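# Clip red and black leads onto matching metal strips

## Task

Attach each lead's clip firmly to the exposed metal of its strip, matching colours (red lead to the red-sleeved strip, black lead to the black-sleeved strip), without deforming either strip, and keep both leads plugged in.

## Robot and tools

Robot: two Doosan M1013 arms, left_arm and right_arm, each carrying a Robotiq 2F-140 gripper whose fingers can fold at a hinge. The calibrated base poses in the scene frame are left_arm (-0.071, +0.517, 0) with quat_wxyz (+1.000, 0, 0, +0.016), and right_arm (+0.078, -0.479, 0) with quat_wxyz (+1.000, 0, 0, -0.002). Scene frame: origin at table height midway between the arms, +z up, +x out over the table, left_arm on the +y side. The arm names do not match image sides. Each arm's hand poses, velocities and targets are given in that arm's own base frame. Fixed cameras and the table use the scene frame. Gripper axes: fingers point along +z and close along y. end_effector_position is the point between the closed pads. Fingertips reach about 33 mm past it at gaps up to 40 mm, and about 9 mm when fully open.

Row layout, shared by execute_actions and move: one flat list of 20 numbers covering both arms. Numbers 1-10 are left_arm x, y, z (metres, absolute position in the left base frame), qw, qx, qy, qz (absolute orientation, w first), then left_gripper position, force_limit, speed. Numbers 11-20 are the same ten for right_arm and right_gripper. The three gripper numbers each run from -1 to 1. position +1 is fully open (140 mm), the pads meet near -0.8, and -1 closes until something blocks. force_limit sets the squeeze: about 14 N at -1, 40 N at 0, 58 N at +1, and more with a faster close. speed sets how fast the gap changes: about 30 mm/s at -1, 140 at 0, 250 at +1. Both start at +1. Any arm you are not moving still needs its full pose and gripper numbers resent unchanged, using the pose from the last result before it stopped moving. Keep orientation fixed by sending the same quaternion every time.

execute_actions(actions, cameras): actions is a list of actions. Each action is a table of up to 15 rows at 1/30 s per step, and the last row repeats to fill 15 steps. A target more than 0.6 m from the gripper's current position along any gripper axis gets the action refused for both arms. Every step, the commanded pose is clipped to within 70 mm and 16 degrees of the measured pose, so one action may fall short. Check the result's Hand target line and send the rest next time. Sending an empty list returns images and the full state.

move(target, speed, blend, stop_force, zero, blocking, cameras): moves each gripper in a straight line to an absolute pose. target is one 20-number row or a list of up to 15 rows. speed is in m/s, 0.002-2, default 0.25, and rotation is capped at twice that in rad/s. blend is a corner radius in metres. stop_force (10-80 N) ends an arm's path when it meets that much push along its direction of travel. Use it slowly with a small value when approaching contact. Don't rely on it while the gripper turns, and leave it out when backing off a contact. zero (default true) re-zeros the force reading. blocking=false returns early, but it can't be combined with stop_force. The whole move lasts at most 10 s. Paths ignore obstacles, so route around each arm's own base. The result adds a move: line such as done, off_target, held or fault, plus limits.

wait(seconds 0-10), stop (brakes a running move), zoom_image(camera, region [x0,y0,x1,y1], up to 504x504 px, only on the newest images), clear_fault(arm) after a reported torque or force fault, read_manual (licence texts only), finished_scene(scene) to end a scene; call nothing after it in the same reply. Cameras: cam_head_left, cam_head_right, cam_high, cam_low, cam_left_wrist, cam_right_wrist, each 896x504. cameras ["all"] shows every camera, [] shows none.

Results: end_effector_position and quaternion, velocities, Joint velocities ("within noise" when at rest), Hand target, Tool commands, and object_status. object_status codes: 0 moving, 1 blocked while opening, 2 blocked while closing (a grip), 3 at the commanded position or pads met. position_measured is in counts: 3 open, about 230 with pads together. Also shown are joint torques, external joint torques, and Flange force along the gripper axes (it includes any held weight). A MOTOR HOT line warns of overheating, which leads to a 30-60 s brake stop. To grip harder, raise force_limit and change position slightly (-1 to -0.98). To grip softer, open and close again slowly. Grip with the fingertip quarter of the pads. Grips nearer the palm can fold the fingers and slip or over-squeeze. Fingertips pushed into a surface fold easily.

Avoid: targets past a firm contact, since the arms are stiff and a fault stop follows. A fault comes at 144 N net force or a joint reaching its load limit: waist/shoulder 299, elbow 140, wrist joints 39.6 N m. Also avoid fast touches, arm-to-arm contact or closing on the other arm's fingers, dropping or releasing moving parts, twisting stiff things, and anything leaving the table, which fails the task. Don't bend the strips or pull the leads out. The first scene is practice; it can be skipped with finished_scene.

Each tool is called after "Request:" by a JSON object that holds its "method" and its "body", one argument or row to a line.

## Session

Request:
{"method": "execute_actions", "body": {
  "actions": [],
  "cameras": ["all"]
}}

Scene clock: 0.00 s.
left_arm: end_effector_position=(+0.4804, -0.3512, +0.3812) position_measured=3 object_status=3 end_effector_quat_wxyz=(+0.219, +0.590, -0.639, +0.442) | right_arm: end_effector_position=(+0.5739, -0.4251, +0.2190) position_measured=3 object_status=3 end_effector_quat_wxyz=(+0.093, +0.524, -0.510, +0.676)
Joint positions: left_arm=[-0.275 -0.181 2.138 -1.176 0.908 3.598] | right_arm=[-0.501 0.275 2.433 0.46 -1.107 2.018]
Joint velocities: within noise
Joint torques (N m): no reading
External joint torques (N m): no reading
Flange force (N): no reading
Hand target: left_arm +0.4804, -0.3512, +0.3812; +0.219, +0.590, -0.639, +0.442 | right_arm +0.5739, -0.4251, +0.2190; +0.093, +0.524, -0.510, +0.676
Tool commands: left_gripper/position=+1.0 left_gripper/force_limit=+1.0 left_gripper/speed=+1.0 right_gripper/position=+1.0 right_gripper/force_limit=+1.0 right_gripper/speed=+1.0

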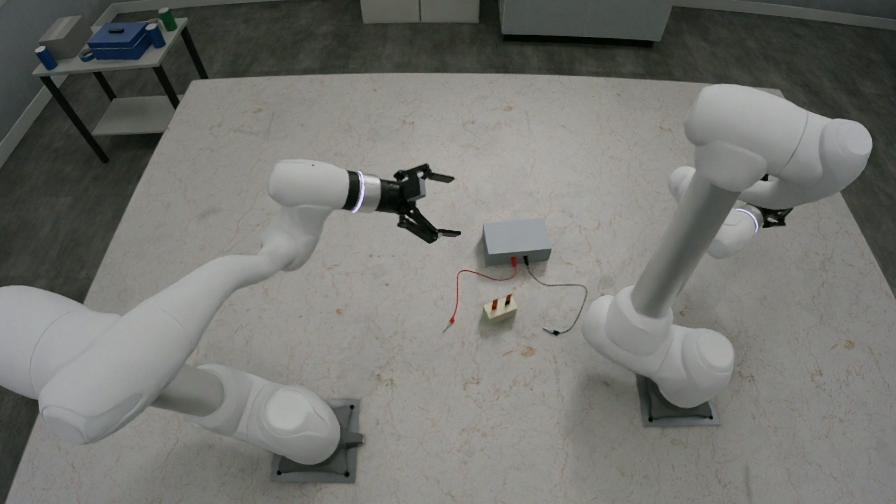

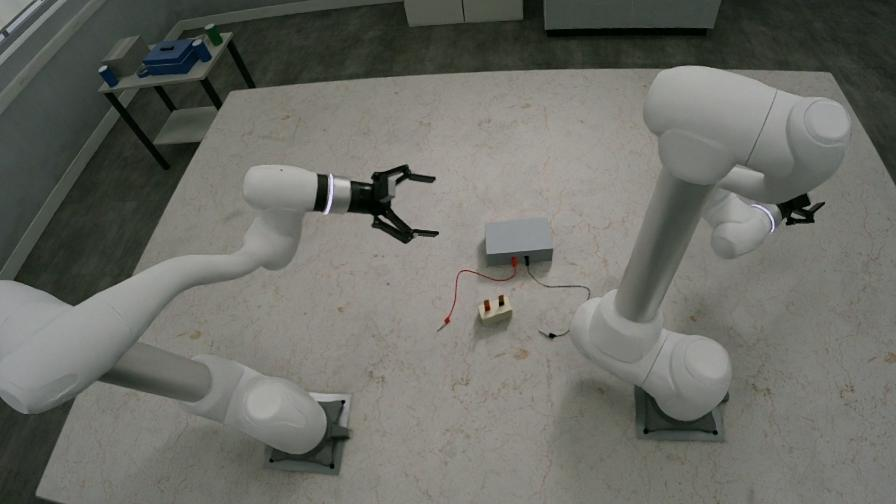

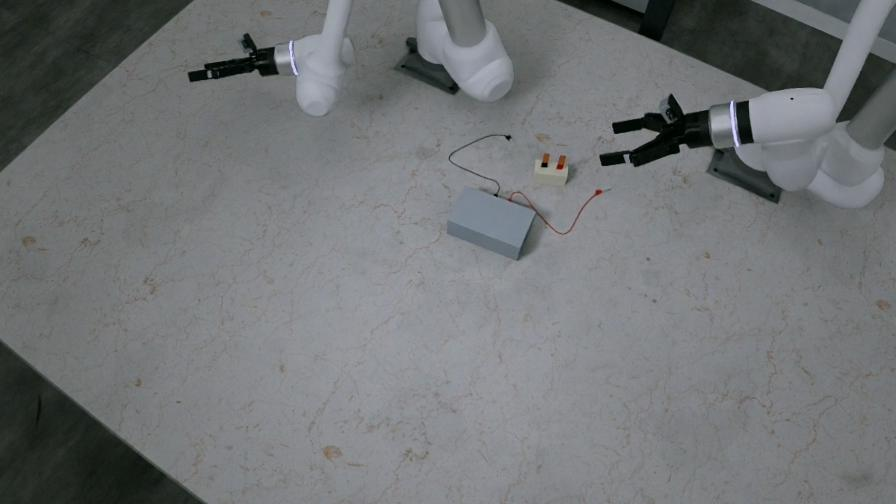

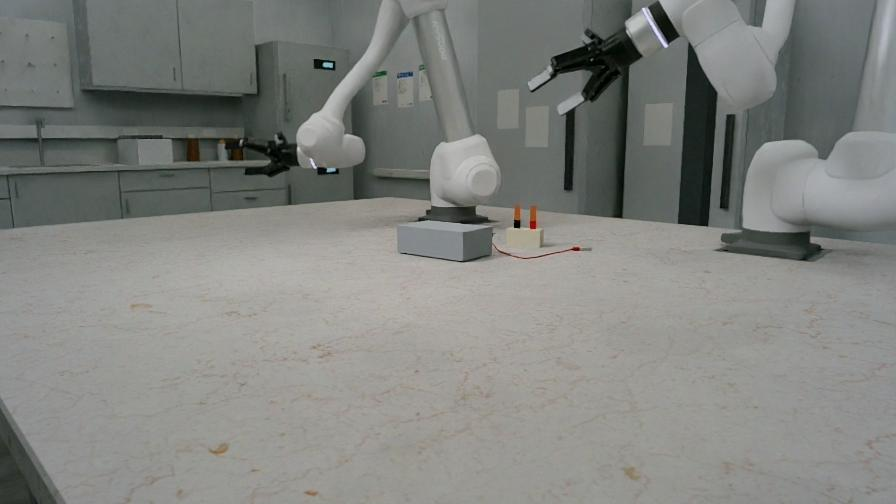

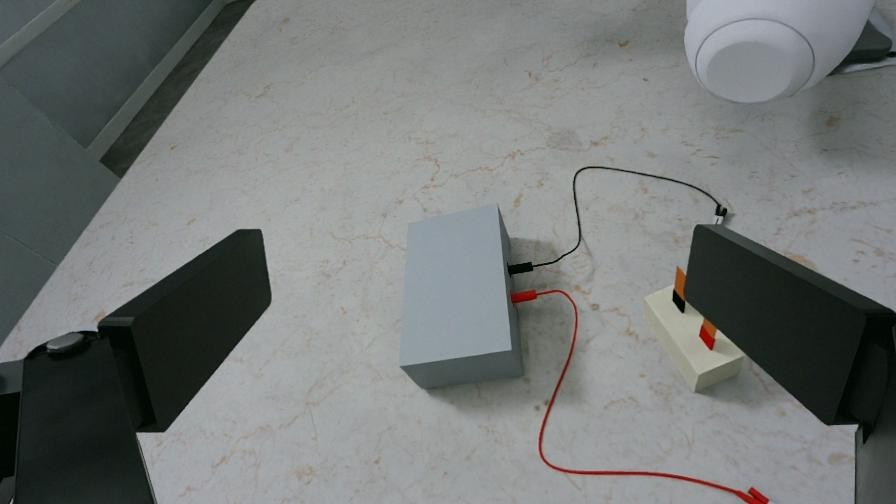

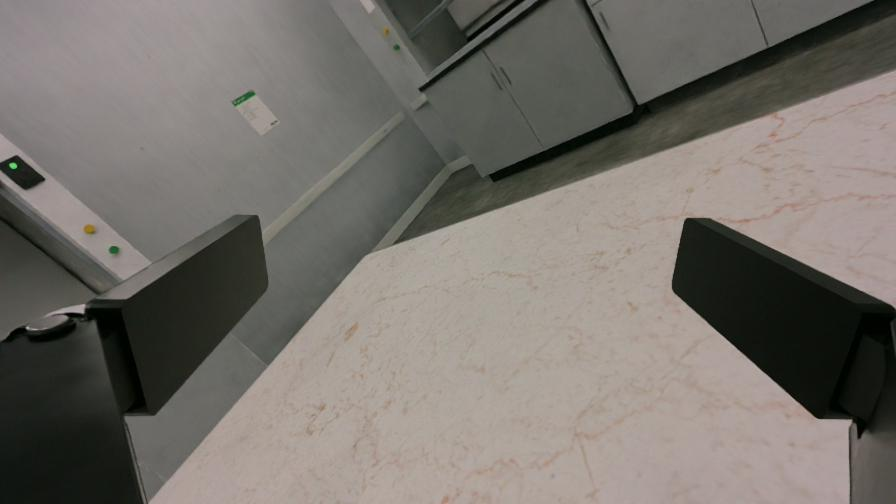

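Request:
{"method": "zoom_image", "body": {
  "camera": "cam_left_wrist",
  "region": [500, 150, 896, 504]
}}

Request:
{"method": "zoom_image", "body": {
  "camera": "cam_left_wrist",
  "region": [700, 460, 800, 504]
}}

Request:
{"method": "zoom_image", "body": {
  "camera": "cam_head_left",
  "region": [420, 200, 620, 350]
}}

Request:
{"method": "zoom_image", "body": {
  "camera": "cam_low",
  "region": [380, 190, 620, 280]
}}

Request:
{"method": "zoom_image", "body": {
  "camera": "cam_high",
  "region": [430, 110, 640, 270]
}}

Scaled by 1.273 from the camera's 896x504 image, which has a finer 1280x720 frame.

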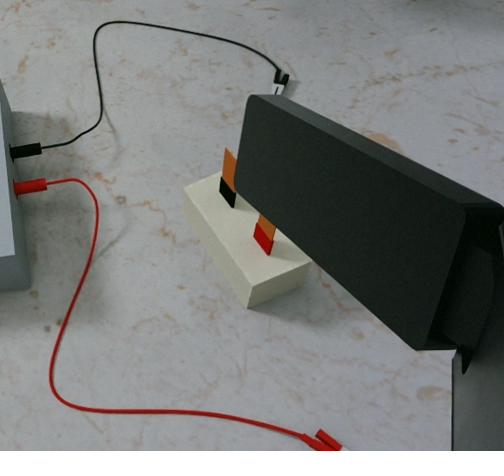

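Scaled by 5.040 from the camera's 896x504 image, which has a finer 1280x720 frame.

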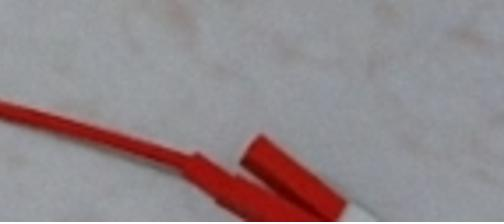

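Scaled by 2.520 from the camera's 896x504 image, which has a finer 1280x720 frame.

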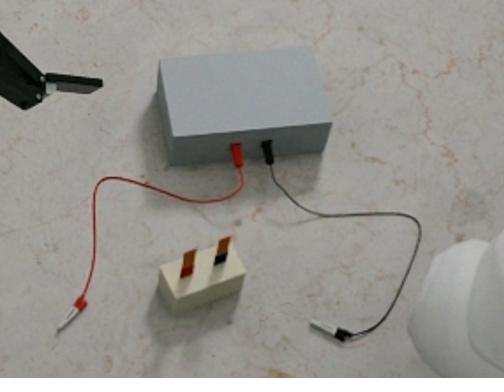

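Scaled by 2.100 from the camera's 896x504 image, which has a finer 1280x720 frame.

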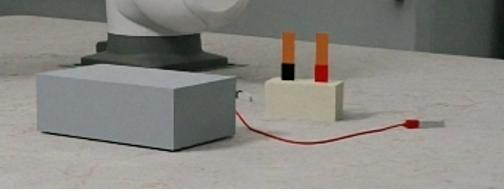

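Scaled by 2.400 from the camera's 896x504 image, which has a finer 1280x720 frame.

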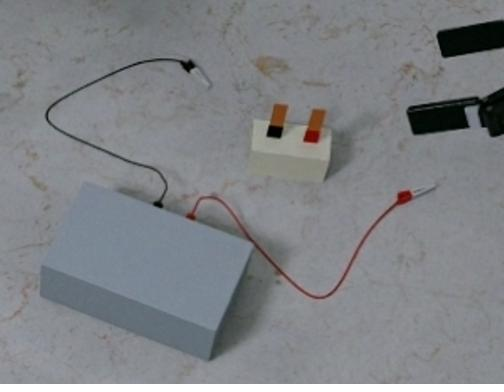

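Request:
{"method": "move", "body": {
  "target": [0.335, -0.42, 0.25, 0, 0.7071, -0.7071, 0, 1, 1, 1, 0.5739, -0.4251, 0.2190, 0.093, 0.524, -0.510, 0.676, 1, 1, 1],
  "cameras": ["all"],
  "speed": 0.25
}}

Scene clock: 8.70 s.
left_arm: end_effector_position=(+0.3350, -0.4200, +0.2500) position_measured=3 object_status=3 end_effector_quat_wxyz=(+0.000, +0.707, -0.707, +0.000) | right_arm: end_effector_position=(+0.5739, -0.4251, +0.2190) position_measured=3 object_status=3 end_effector_quat_wxyz=(+0.093, +0.524, -0.510, +0.676)
Joint positions: left_arm=[-0.962 0.017 1.901 0 1.224 2.18] | right_arm=[-0.502 0.275 2.433 0.457 -1.107 2.019]
Joint torques (N m): left_arm=[0.65 -47.4 -38.71 4.21 0.06 -0.81] | right_arm=[-1.5 -51.88 -20.8 1.13 -2.24 0.29]
External joint torques (N m): left_arm=[-0.48 6.18 -0.57 -0.22 -0.1 0.81] | right_arm=[1.6 2.75 -0.72 0.01 -0.38 -0.32]
Flange force (N): left_arm=[8.1 -7.3 3.0] | right_arm=[-8.6 -1.2 2.2]
Hand target: left_arm +0.3350, -0.4200, +0.2500; +0.000, +0.707, -0.707, +0.000 | right_arm +0.5739, -0.4251, +0.2190; +0.093, +0.524, -0.510, +0.676
Off the commanded pose: left_arm 0.000 m, 0 deg | right_arm 0.000 m, 0 deg.
move: done

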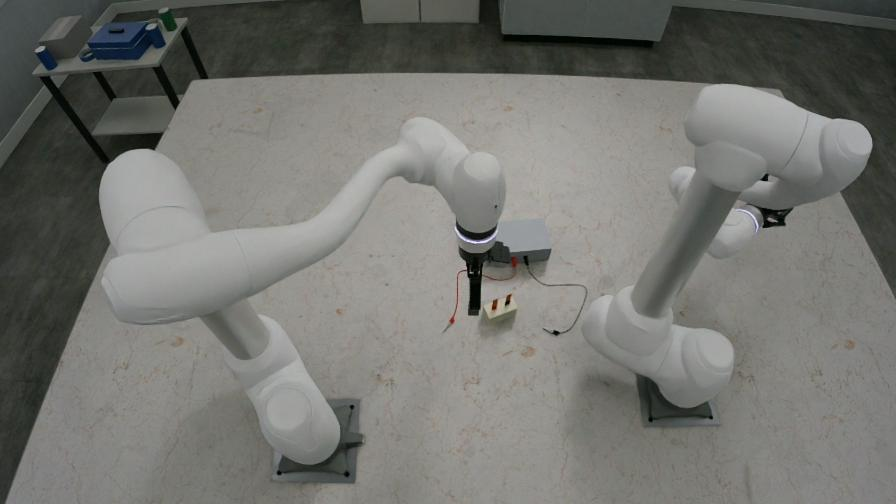

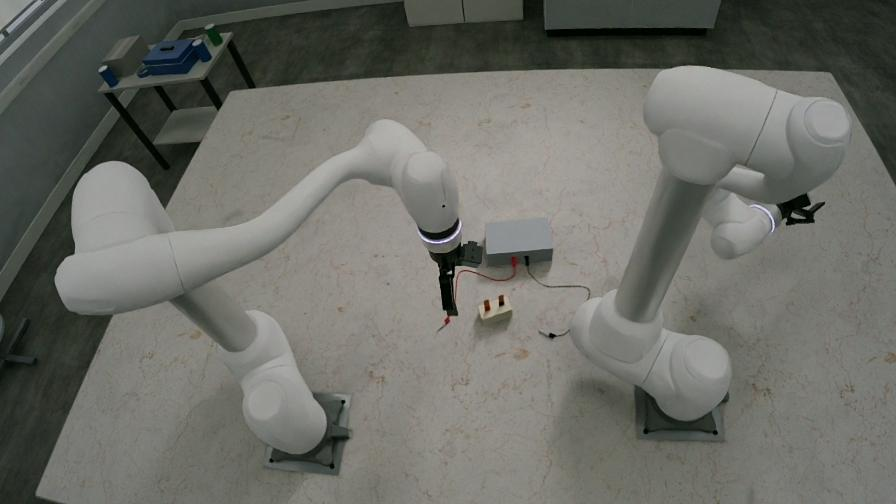

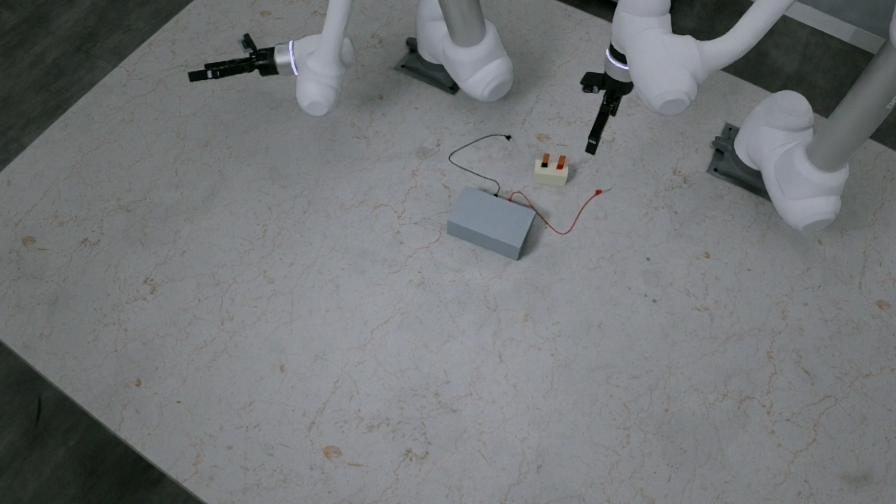

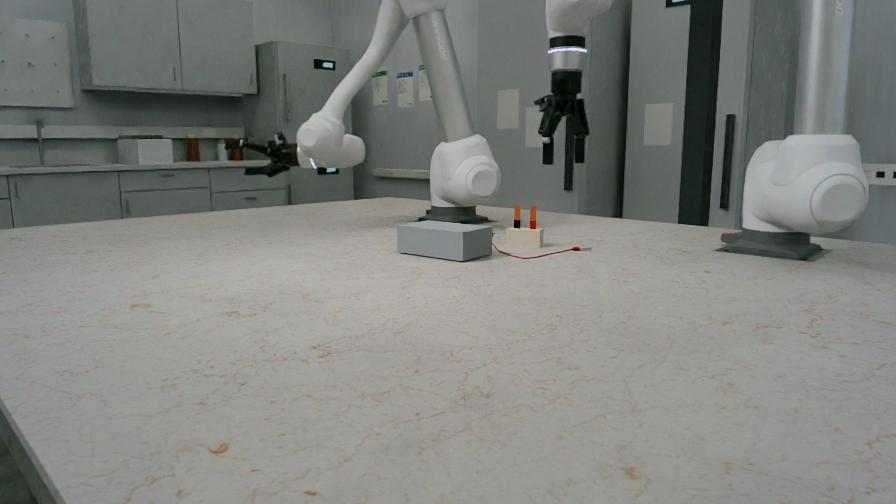

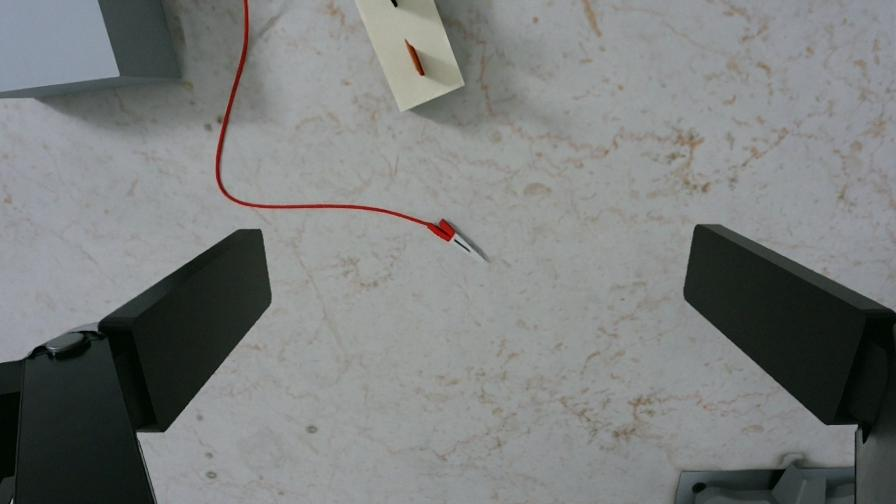

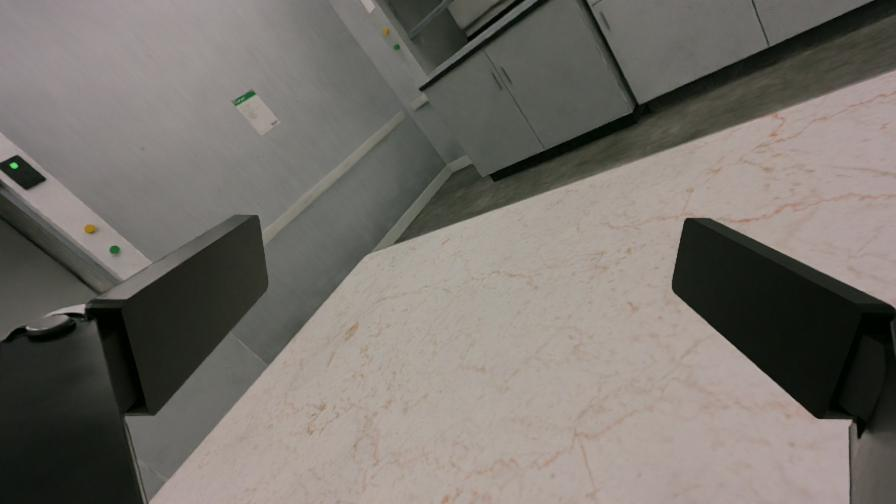

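Request:
{"method": "zoom_image", "body": {
  "camera": "cam_left_wrist",
  "region": [400, 200, 510, 280]
}}

Request:
{"method": "zoom_image", "body": {
  "camera": "cam_left_wrist",
  "region": [340, 0, 480, 120]
}}

Request:
{"method": "zoom_image", "body": {
  "camera": "cam_head_right",
  "region": [420, 250, 620, 350]
}}

Scaled by 4.582 from the camera's 896x504 image, which has a finer 1280x720 frame.

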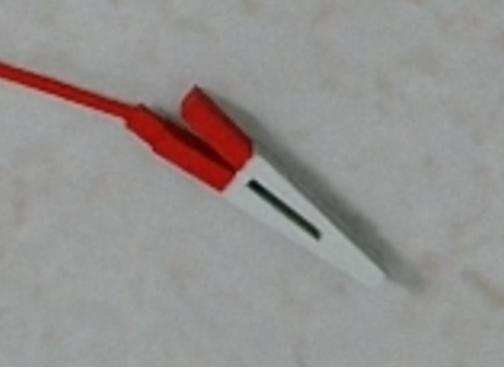

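Scaled by 3.600 from the camera's 896x504 image, which has a finer 1280x720 frame.

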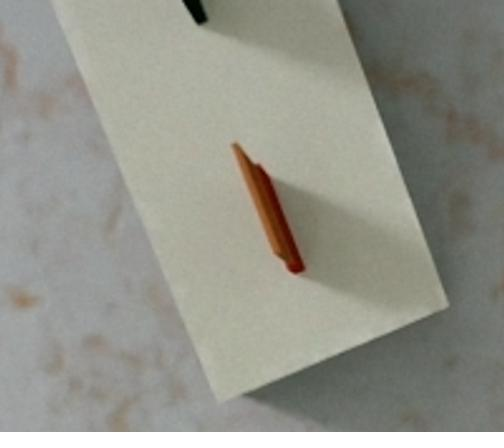

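Scaled by 2.520 from the camera's 896x504 image, which has a finer 1280x720 frame.

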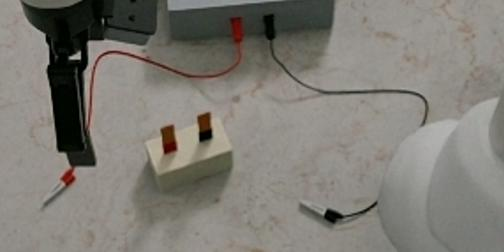

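Request:
{"method": "zoom_image", "body": {
  "camera": "cam_left_wrist",
  "region": [220, 200, 320, 320]
}}

Request:
{"method": "zoom_image", "body": {
  "camera": "cam_left_wrist",
  "region": [640, 200, 740, 320]
}}

Scaled by 4.200 from the camera's 896x504 image, which has a finer 1280x720 frame.

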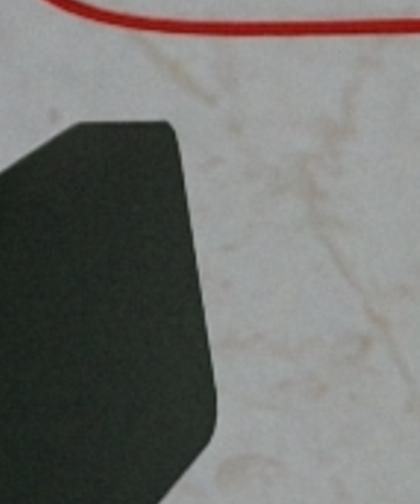

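Scaled by 4.200 from the camera's 896x504 image, which has a finer 1280x720 frame.

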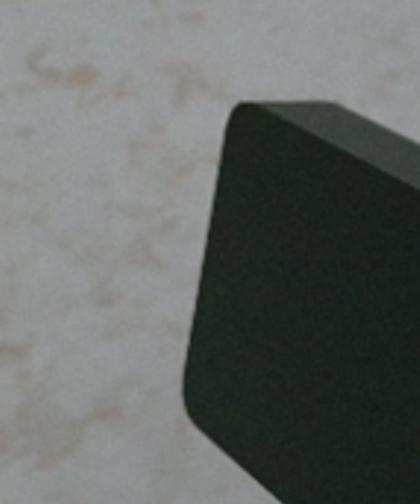

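Request:
{"method": "move", "body": {
  "target": [0.353, -0.362, 0.15, 0, 0.2790, 0.9603, 0, 1, 1, 1, 0.5739, -0.4251, 0.2190, 0.093, 0.524, -0.510, 0.676, 1, 1, 1],
  "cameras": ["cam_left_wrist", "cam_low"],
  "speed": 0.4
}}

Scene clock: 16.73 s.
left_arm: end_effector_position=(+0.3530, -0.3620, +0.1500) position_measured=3 object_status=3 end_effector_quat_wxyz=(+0.000, +0.279, +0.960, +0.000) | right_arm: end_effector_position=(+0.5739, -0.4251, +0.2190) position_measured=3 object_status=3 end_effector_quat_wxyz=(+0.093, +0.524, -0.510, +0.676)
Joint positions: left_arm=[-0.866 0.042 2.073 0 1.027 4.412] | right_arm=[-0.502 0.275 2.433 0.457 -1.107 2.019]
Joint torques (N m): left_arm=[0.87 -46.46 -35.05 3.86 -0.01 -0.13] | right_arm=[-1.67 -52.03 -20.79 1.09 -2.23 0.3]
External joint torques (N m): left_arm=[-0.83 6.61 -0.6 -0.22 0.05 0.13] | right_arm=[1.85 2.86 -0.73 0.03 -0.39 -0.33]
Flange force (N): left_arm=[-10.7 -4.0 5.5] | right_arm=[-9.2 -1.6 2.1]
Hand target: left_arm +0.3530, -0.3620, +0.1500; +0.000, +0.279, +0.960, +0.000 | right_arm +0.5739, -0.4251, +0.2190; +0.093, +0.524, -0.510, +0.676
Off the commanded pose: left_arm 0.000 m, 0 deg | right_arm 0.000 m, 0 deg.
move: done
Images, in order (width x height): cam_low 896x504, cam_left_wrist 896x504.

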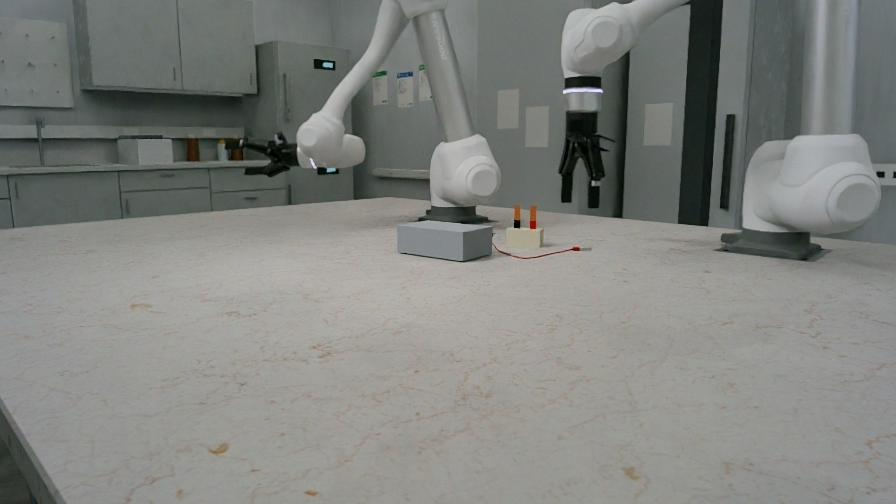

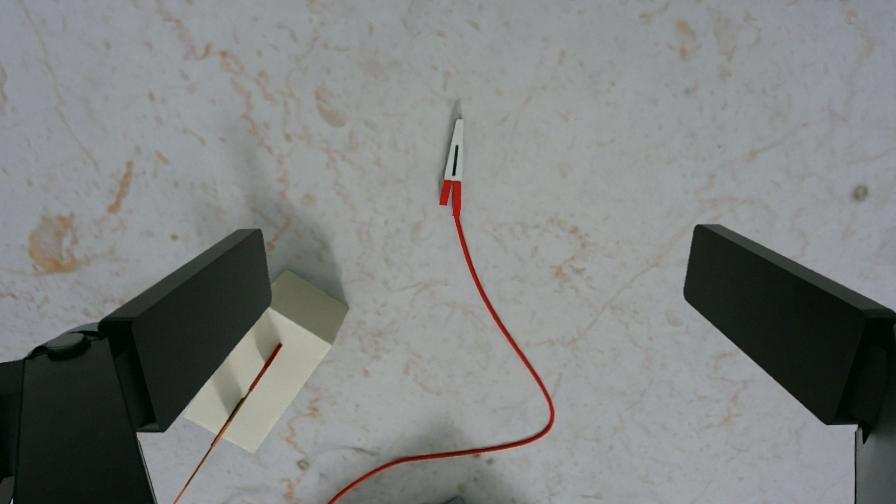

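Request:
{"method": "zoom_image", "body": {
  "camera": "cam_left_wrist",
  "region": [400, 100, 520, 230]
}}

Request:
{"method": "zoom_image", "body": {
  "camera": "cam_left_wrist",
  "region": [160, 250, 360, 504]
}}

Scaled by 3.877 from the camera's 896x504 image, which has a finer 1280x720 frame.

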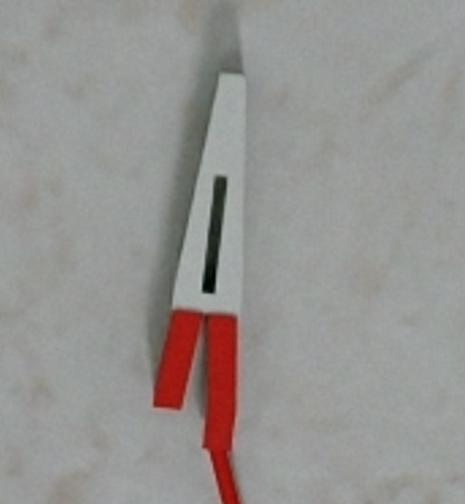

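Scaled by 1.984 from the camera's 896x504 image, which has a finer 1280x720 frame.

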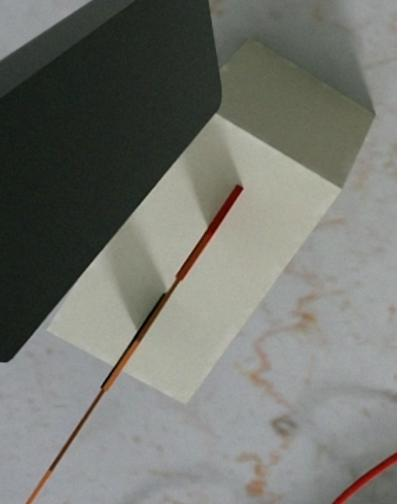

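Request:
{"method": "move", "body": {
  "target": [0.385, -0.311, 0.12, 0, 0.2974, 0.9548, 0, -1, -1, -1, 0.5739, -0.4251, 0.2190, 0.093, 0.524, -0.510, 0.676, 1, 1, 1],
  "cameras": ["cam_left_wrist", "cam_low"],
  "speed": 0.25
}}

Scene clock: 24.83 s.
left_arm: end_effector_position=(+0.3850, -0.3110, +0.1200) position_measured=230 object_status=3 end_effector_quat_wxyz=(+0.000, +0.297, +0.955, +0.000) | right_arm: end_effector_position=(+0.5739, -0.4251, +0.2190) position_measured=3 object_status=3 end_effector_quat_wxyz=(+0.093, +0.524, -0.510, +0.676)
Joint positions: left_arm=[-0.749 0.056 2.122 0 0.963 4.567] | right_arm=[-0.502 0.275 2.433 0.457 -1.107 2.019]
Joint torques (N m): left_arm=[1.01 -46.13 -33.44 3.72 0.03 -0.38] | right_arm=[-1.51 -52.08 -20.75 1.15 -2.2 0.32]
External joint torques (N m): left_arm=[-0.87 6.07 -0.8 -0.22 0.01 0.38] | right_arm=[1.68 2.86 -0.78 -0.02 -0.42 -0.34]
Flange force (N): left_arm=[-10.6 -1.8 5.7] | right_arm=[-9.0 -1.2 2.3]
Hand target: left_arm +0.3850, -0.3110, +0.1200; +0.000, +0.297, +0.955, +0.000 | right_arm +0.5739, -0.4251, +0.2190; +0.093, +0.524, -0.510, +0.676
Off the commanded pose: left_arm 0.000 m, 0 deg | right_arm 0.000 m, 0 deg.
move: done
Images, in order (width x height): cam_low 896x504, cam_left_wrist 896x504.

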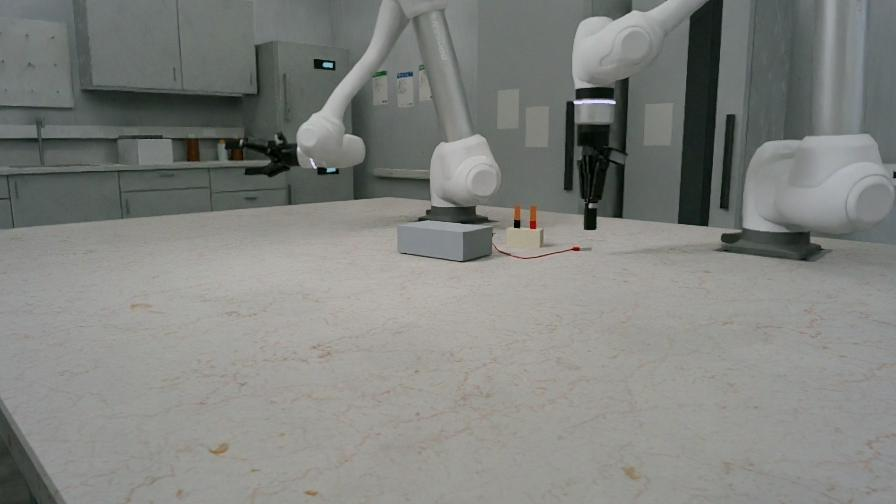

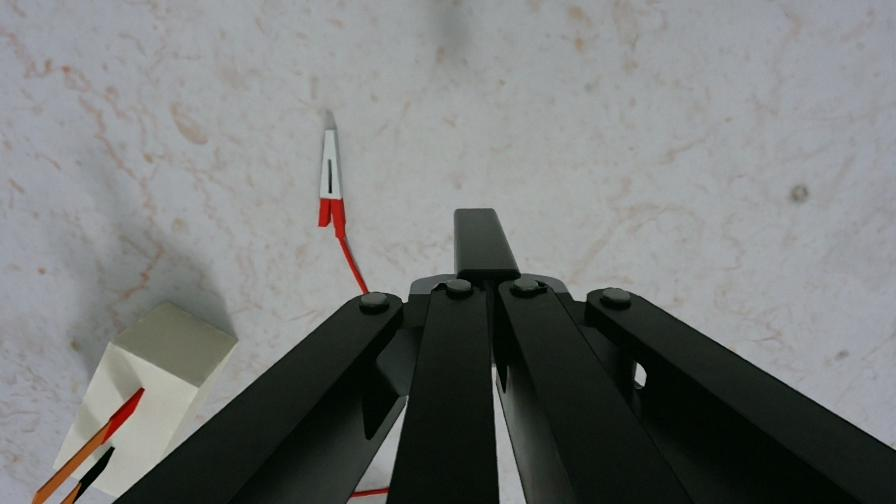

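Request:
{"method": "move", "body": {
  "target": [0.385, -0.311, 0.06, 0, 0.2974, 0.9548, 0, -1, -1, -1, 0.5739, -0.4251, 0.2190, 0.093, 0.524, -0.510, 0.676, 1, 1, 1],
  "cameras": ["cam_left_wrist", "cam_low"],
  "speed": 0.05,
  "stop_force": 15
}}

Request:
{"method": "move", "body": {
  "target": [0.385, -0.311, 0.01, 0, 0.2974, 0.9548, 0, -1, -1, -1, 0.5739, -0.4251, 0.2190, 0.093, 0.524, -0.510, 0.676, 1, 1, 1],
  "cameras": ["cam_left_wrist", "cam_low"],
  "speed": 0.008,
  "stop_force": 10
}}

Scene clock: 27.33 s.
left_arm: end_effector_position=(+0.3850, -0.3110, +0.0600) position_measured=230 object_status=3 end_effector_quat_wxyz=(+0.000, +0.297, +0.955, +0.000) | right_arm: end_effector_position=(+0.5739, -0.4251, +0.2190) position_measured=3 object_status=3 end_effector_quat_wxyz=(+0.093, +0.524, -0.510, +0.676)
Joint positions: left_arm=[-0.749 0.128 2.178 0 0.836 4.567] | right_arm=[-0.502 0.275 2.433 0.457 -1.107 2.019]
Joint torques (N m): left_arm=[0.93 -50.47 -30.28 3.41 0.01 -0.38] | right_arm=[-1.6 -52.01 -20.85 1.13 -2.22 0.31]
External joint torques (N m): left_arm=[-0.81 6.44 -0.65 -0.24 0.03 0.38] | right_arm=[1.67 2.82 -0.69 0.01 -0.4 -0.34]
Flange force (N): left_arm=[-10.4 -1.7 7.9] | right_arm=[-8.9 -1.2 2.2]
Hand target: left_arm +0.3850, -0.3110, +0.0600; +0.000, +0.297, +0.955, +0.000 | right_arm +0.5739, -0.4251, +0.2190; +0.093, +0.524, -0.510, +0.676
Off the commanded pose: left_arm 0.000 m, 0 deg | right_arm 0.000 m, 0 deg.
move: done
Images, in order (width x height): cam_low 896x504, cam_left_wrist 896x504.

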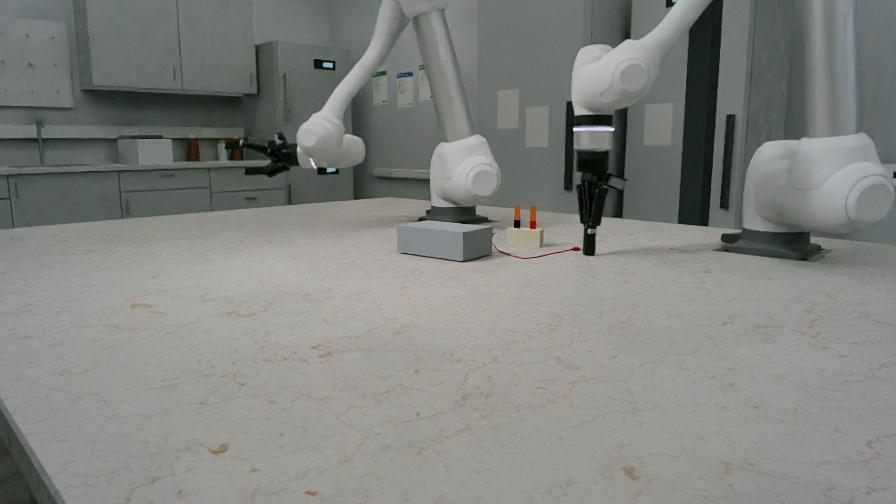

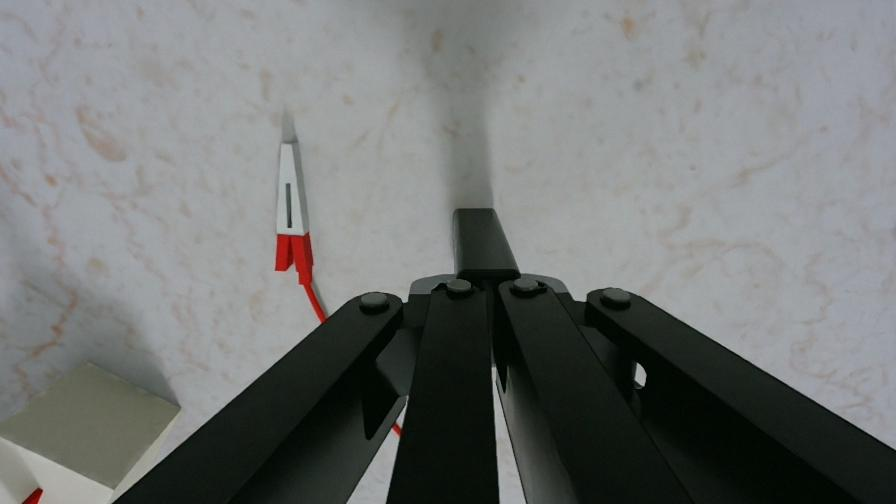

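Scene clock: 28.23 s.
left_arm: end_effector_position=(+0.3850, -0.3110, +0.0575) position_measured=230 object_status=3 end_effector_quat_wxyz=(+0.000, +0.297, +0.955, +0.000) | right_arm: end_effector_position=(+0.5739, -0.4251, +0.2190) position_measured=3 object_status=3 end_effector_quat_wxyz=(+0.093, +0.524, -0.510, +0.676)
Joint positions: left_arm=[-0.749 0.131 2.18 0 0.83 4.567] | right_arm=[-0.502 0.275 2.433 0.457 -1.107 2.019]
Joint torques (N m): left_arm=[0.71 -33.73 -22.77 3.34 -3.46 -0.36] | right_arm=[-1.71 -52.17 -20.71 1.16 -2.21 0.29]
External joint torques (N m): left_arm=[-0.57 -10.7 -8.01 -0.19 3.5 0.36] | right_arm=[1.8 3.06 -0.81 -0.03 -0.41 -0.32]
Flange force (N): left_arm=[0.7 -0.4 -28.5] | right_arm=[-9.6 -1.2 2.5]
Hand target: left_arm +0.3850, -0.3110, +0.0575; +0.000, +0.297, +0.955, +0.000 | right_arm +0.5739, -0.4251, +0.2190; +0.093, +0.524, -0.510, +0.676
Off the commanded pose: left_arm 0.048 m, 0 deg | right_arm 0.000 m, 0 deg.
move: contact (left_arm)
Images, in order (width x height): cam_low 896x504, cam_left_wrist 896x504.

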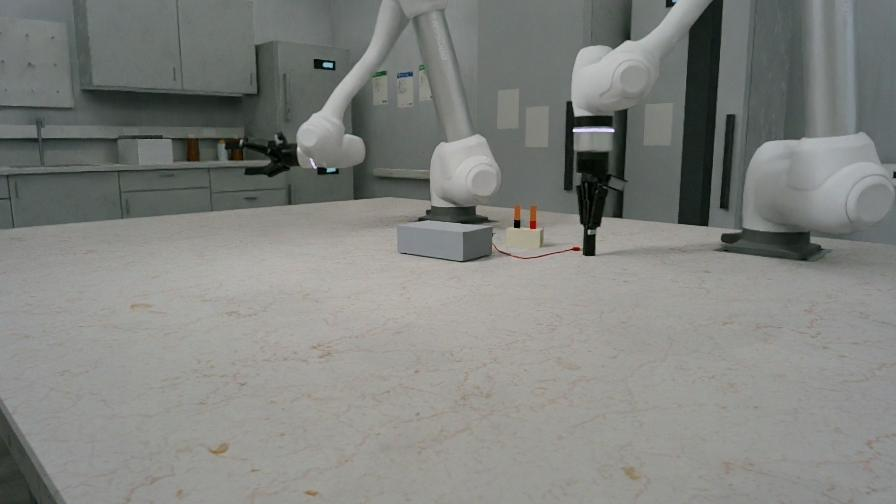

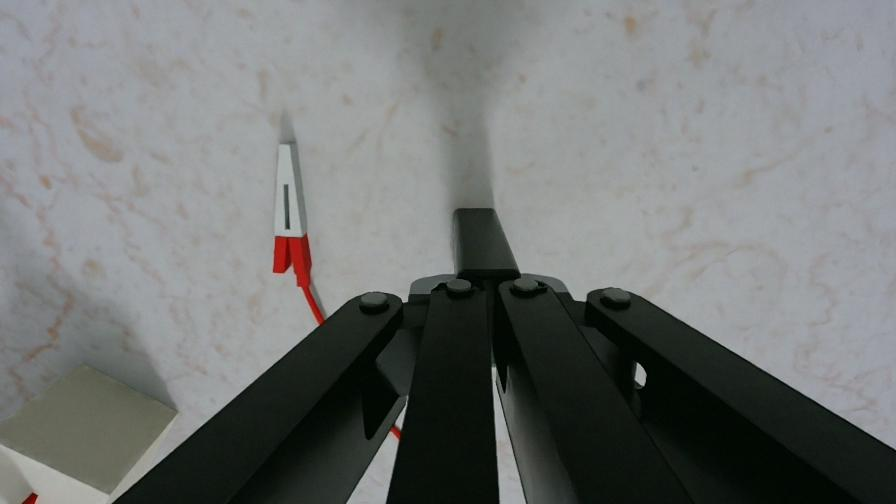

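Request:
{"method": "move", "body": {
  "target": [0.385, -0.311, 0.065, 0, 0.2974, 0.9548, 0, -1, -1, -1, 0.5739, -0.4251, 0.2190, 0.093, 0.524, -0.510, 0.676, 1, 1, 1],
  "cameras": ["cam_left_wrist"],
  "speed": 0.05
}}

Request:
{"method": "zoom_image", "body": {
  "camera": "cam_left_wrist",
  "region": [200, 0, 700, 300]
}}

Request:
{"method": "move", "body": {
  "target": [0.385, -0.311, 0.145, 0, 0.2974, 0.9548, 0, -1, -1, -1, 0.5739, -0.4251, 0.2190, 0.093, 0.524, -0.510, 0.676, 1, 1, 1],
  "cameras": ["cam_left_wrist"],
  "speed": 0.1
}}

Request:
{"method": "zoom_image", "body": {
  "camera": "cam_left_wrist",
  "region": [200, 0, 700, 300]
}}

Scene clock: 29.77 s.
left_arm: end_effector_position=(+0.3850, -0.3110, +0.0650) position_measured=230 object_status=3 end_effector_quat_wxyz=(+0.000, +0.297, +0.955, +0.000) | right_arm: end_effector_position=(+0.5739, -0.4251, +0.2190) position_measured=3 object_status=3 end_effector_quat_wxyz=(+0.093, +0.524, -0.510, +0.676)
Joint positions: left_arm=[-0.749 0.121 2.174 0 0.846 4.567] | right_arm=[-0.502 0.275 2.433 0.457 -1.107 2.019]
Joint torques (N m): left_arm=[0.72 -50.04 -30.46 3.37 -0.01 -0.41] | right_arm=[-1.62 -52.21 -20.91 1.13 -2.22 0.32]
External joint torques (N m): left_arm=[-0.61 6.39 -0.77 -0.17 0.05 0.41] | right_arm=[1.73 3.07 -0.61 0.01 -0.4 -0.35]
Flange force (N): left_arm=[-10.7 -1.2 7.5] | right_arm=[-9.5 -1.0 2.2]
Hand target: left_arm +0.3850, -0.3110, +0.0650; +0.000, +0.297, +0.955, +0.000 | right_arm +0.5739, -0.4251, +0.2190; +0.093, +0.524, -0.510, +0.676
Off the commanded pose: left_arm 0.000 m, 0 deg | right_arm 0.000 m, 0 deg.
move: done
Images, in order (width x height): cam_left_wrist 896x504.

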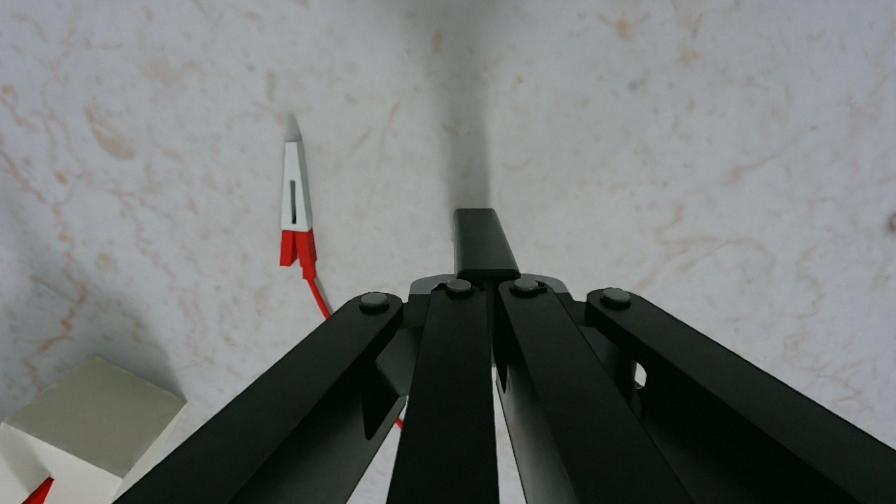

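Scaled by 1.008 from the camera's 896x504 image, which has a finer 1280x720 frame.

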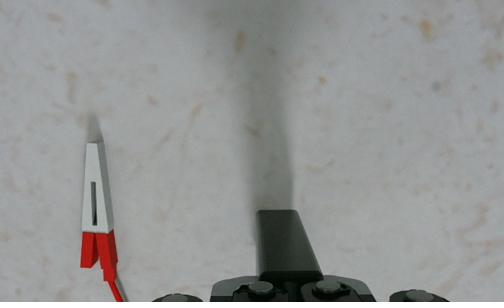

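Scene clock: 30.97 s.
left_arm: end_effector_position=(+0.3850, -0.3110, +0.1449) position_measured=230 object_status=3 end_effector_quat_wxyz=(+0.000, +0.297, +0.955, +0.000) | right_arm: end_effector_position=(+0.5739, -0.4251, +0.2190) position_measured=3 object_status=3 end_effector_quat_wxyz=(+0.093, +0.524, -0.510, +0.676)
Joint positions: left_arm=[-0.749 0.03 2.096 0 1.015 4.567] | right_arm=[-0.502 0.275 2.433 0.457 -1.107 2.019]
Joint torques (N m): left_arm=[0.83 -44.25 -35.05 3.78 -0.14 -0.38] | right_arm=[-1.44 -52.19 -20.91 1.19 -2.21 0.3]
External joint torques (N m): left_arm=[-0.68 5.59 -0.38 -0.16 0.18 0.38] | right_arm=[1.59 3 -0.62 -0.06 -0.41 -0.33]
Flange force (N): left_arm=[-9.4 -1.3 4.7] | right_arm=[-9.1 -0.6 2.4]
Hand target: left_arm +0.3850, -0.3110, +0.1450; +0.000, +0.297, +0.955, +0.000 | right_arm +0.5739, -0.4251, +0.2190; +0.093, +0.524, -0.510, +0.676
Off the commanded pose: left_arm 0.000 m, 0 deg | right_arm 0.000 m, 0 deg.
move: done
Images, in order (width x height): cam_left_wrist 896x504.

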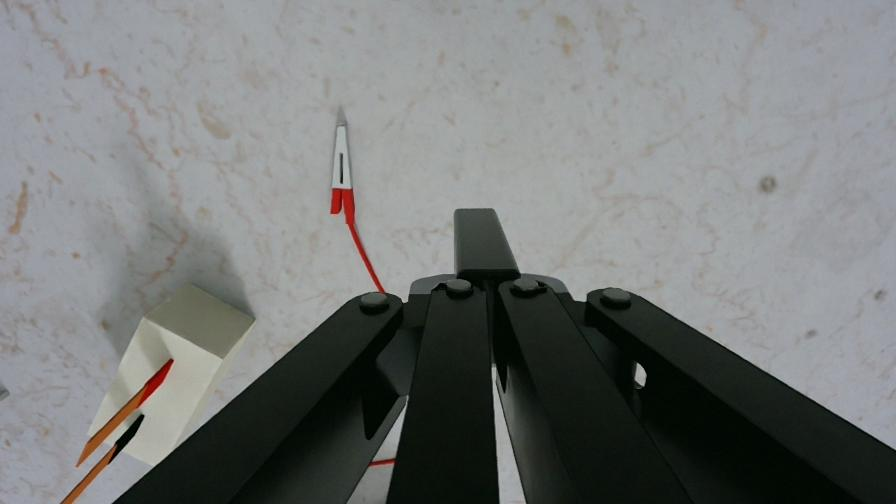

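Scaled by 1.008 from the camera's 896x504 image, which has a finer 1280x720 frame.

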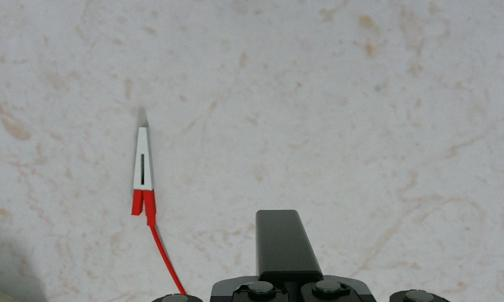

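Request:
{"method": "zoom_image", "body": {
  "camera": "cam_left_wrist",
  "region": [300, 100, 400, 240]
}}

Scaled by 3.600 from the camera's 896x504 image, which has a finer 1280x720 frame.

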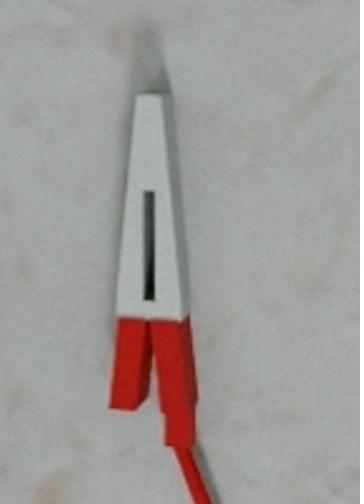

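Request:
{"method": "move", "body": {
  "target": [0.352, -0.374, 0.085, 0, 0.2974, 0.9548, 0, -0.38, -1, 0, 0.5739, -0.4251, 0.2190, 0.093, 0.524, -0.510, 0.676, 1, 1, 1],
  "cameras": ["cam_left_wrist"],
  "speed": 0.15
}}

Request:
{"method": "zoom_image", "body": {
  "camera": "cam_left_wrist",
  "region": [380, 100, 560, 340]
}}

Scene clock: 35.47 s.
left_arm: end_effector_position=(+0.3520, -0.3740, +0.0851) position_measured=177 object_status=3 end_effector_quat_wxyz=(+0.000, +0.297, +0.955, +0.000) | right_arm: end_effector_position=(+0.5739, -0.4251, +0.2190) position_measured=3 object_status=3 end_effector_quat_wxyz=(+0.093, +0.524, -0.510, +0.676)
Joint positions: left_arm=[-0.883 0.124 2.124 0 0.894 4.433] | right_arm=[-0.502 0.275 2.433 0.457 -1.107 2.019]
Joint torques (N m): left_arm=[0.29 -52.44 -31.7 3.48 -0.31 -0.46] | right_arm=[-1.54 -52.19 -20.84 1.16 -2.22 0.28]
External joint torques (N m): left_arm=[0 7.02 -0.76 -0.16 0.36 0.46] | right_arm=[1.64 3.03 -0.7 -0.02 -0.4 -0.3]
Flange force (N): left_arm=[-11.8 -1.6 6.9] | right_arm=[-9.3 -0.8 2.4]
Hand target: left_arm +0.3520, -0.3740, +0.0850; +0.000, +0.297, +0.955, +0.000 | right_arm +0.5739, -0.4251, +0.2190; +0.093, +0.524, -0.510, +0.676
Off the commanded pose: left_arm 0.000 m, 0 deg | right_arm 0.000 m, 0 deg.
move: done
Images, in order (width x height): cam_left_wrist 896x504.

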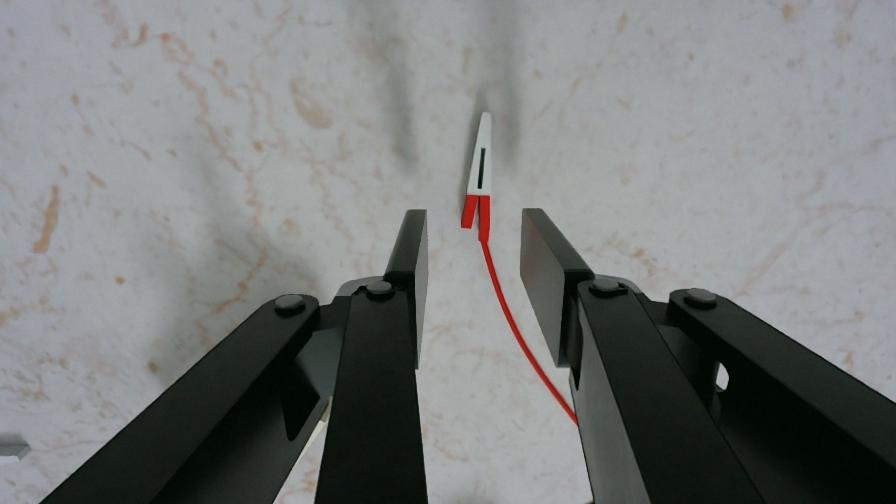

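Scaled by 2.100 from the camera's 896x504 image, which has a finer 1280x720 frame.

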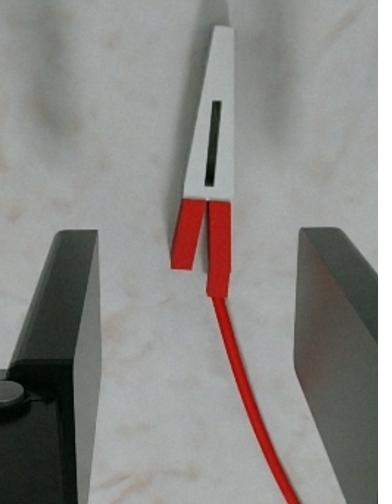

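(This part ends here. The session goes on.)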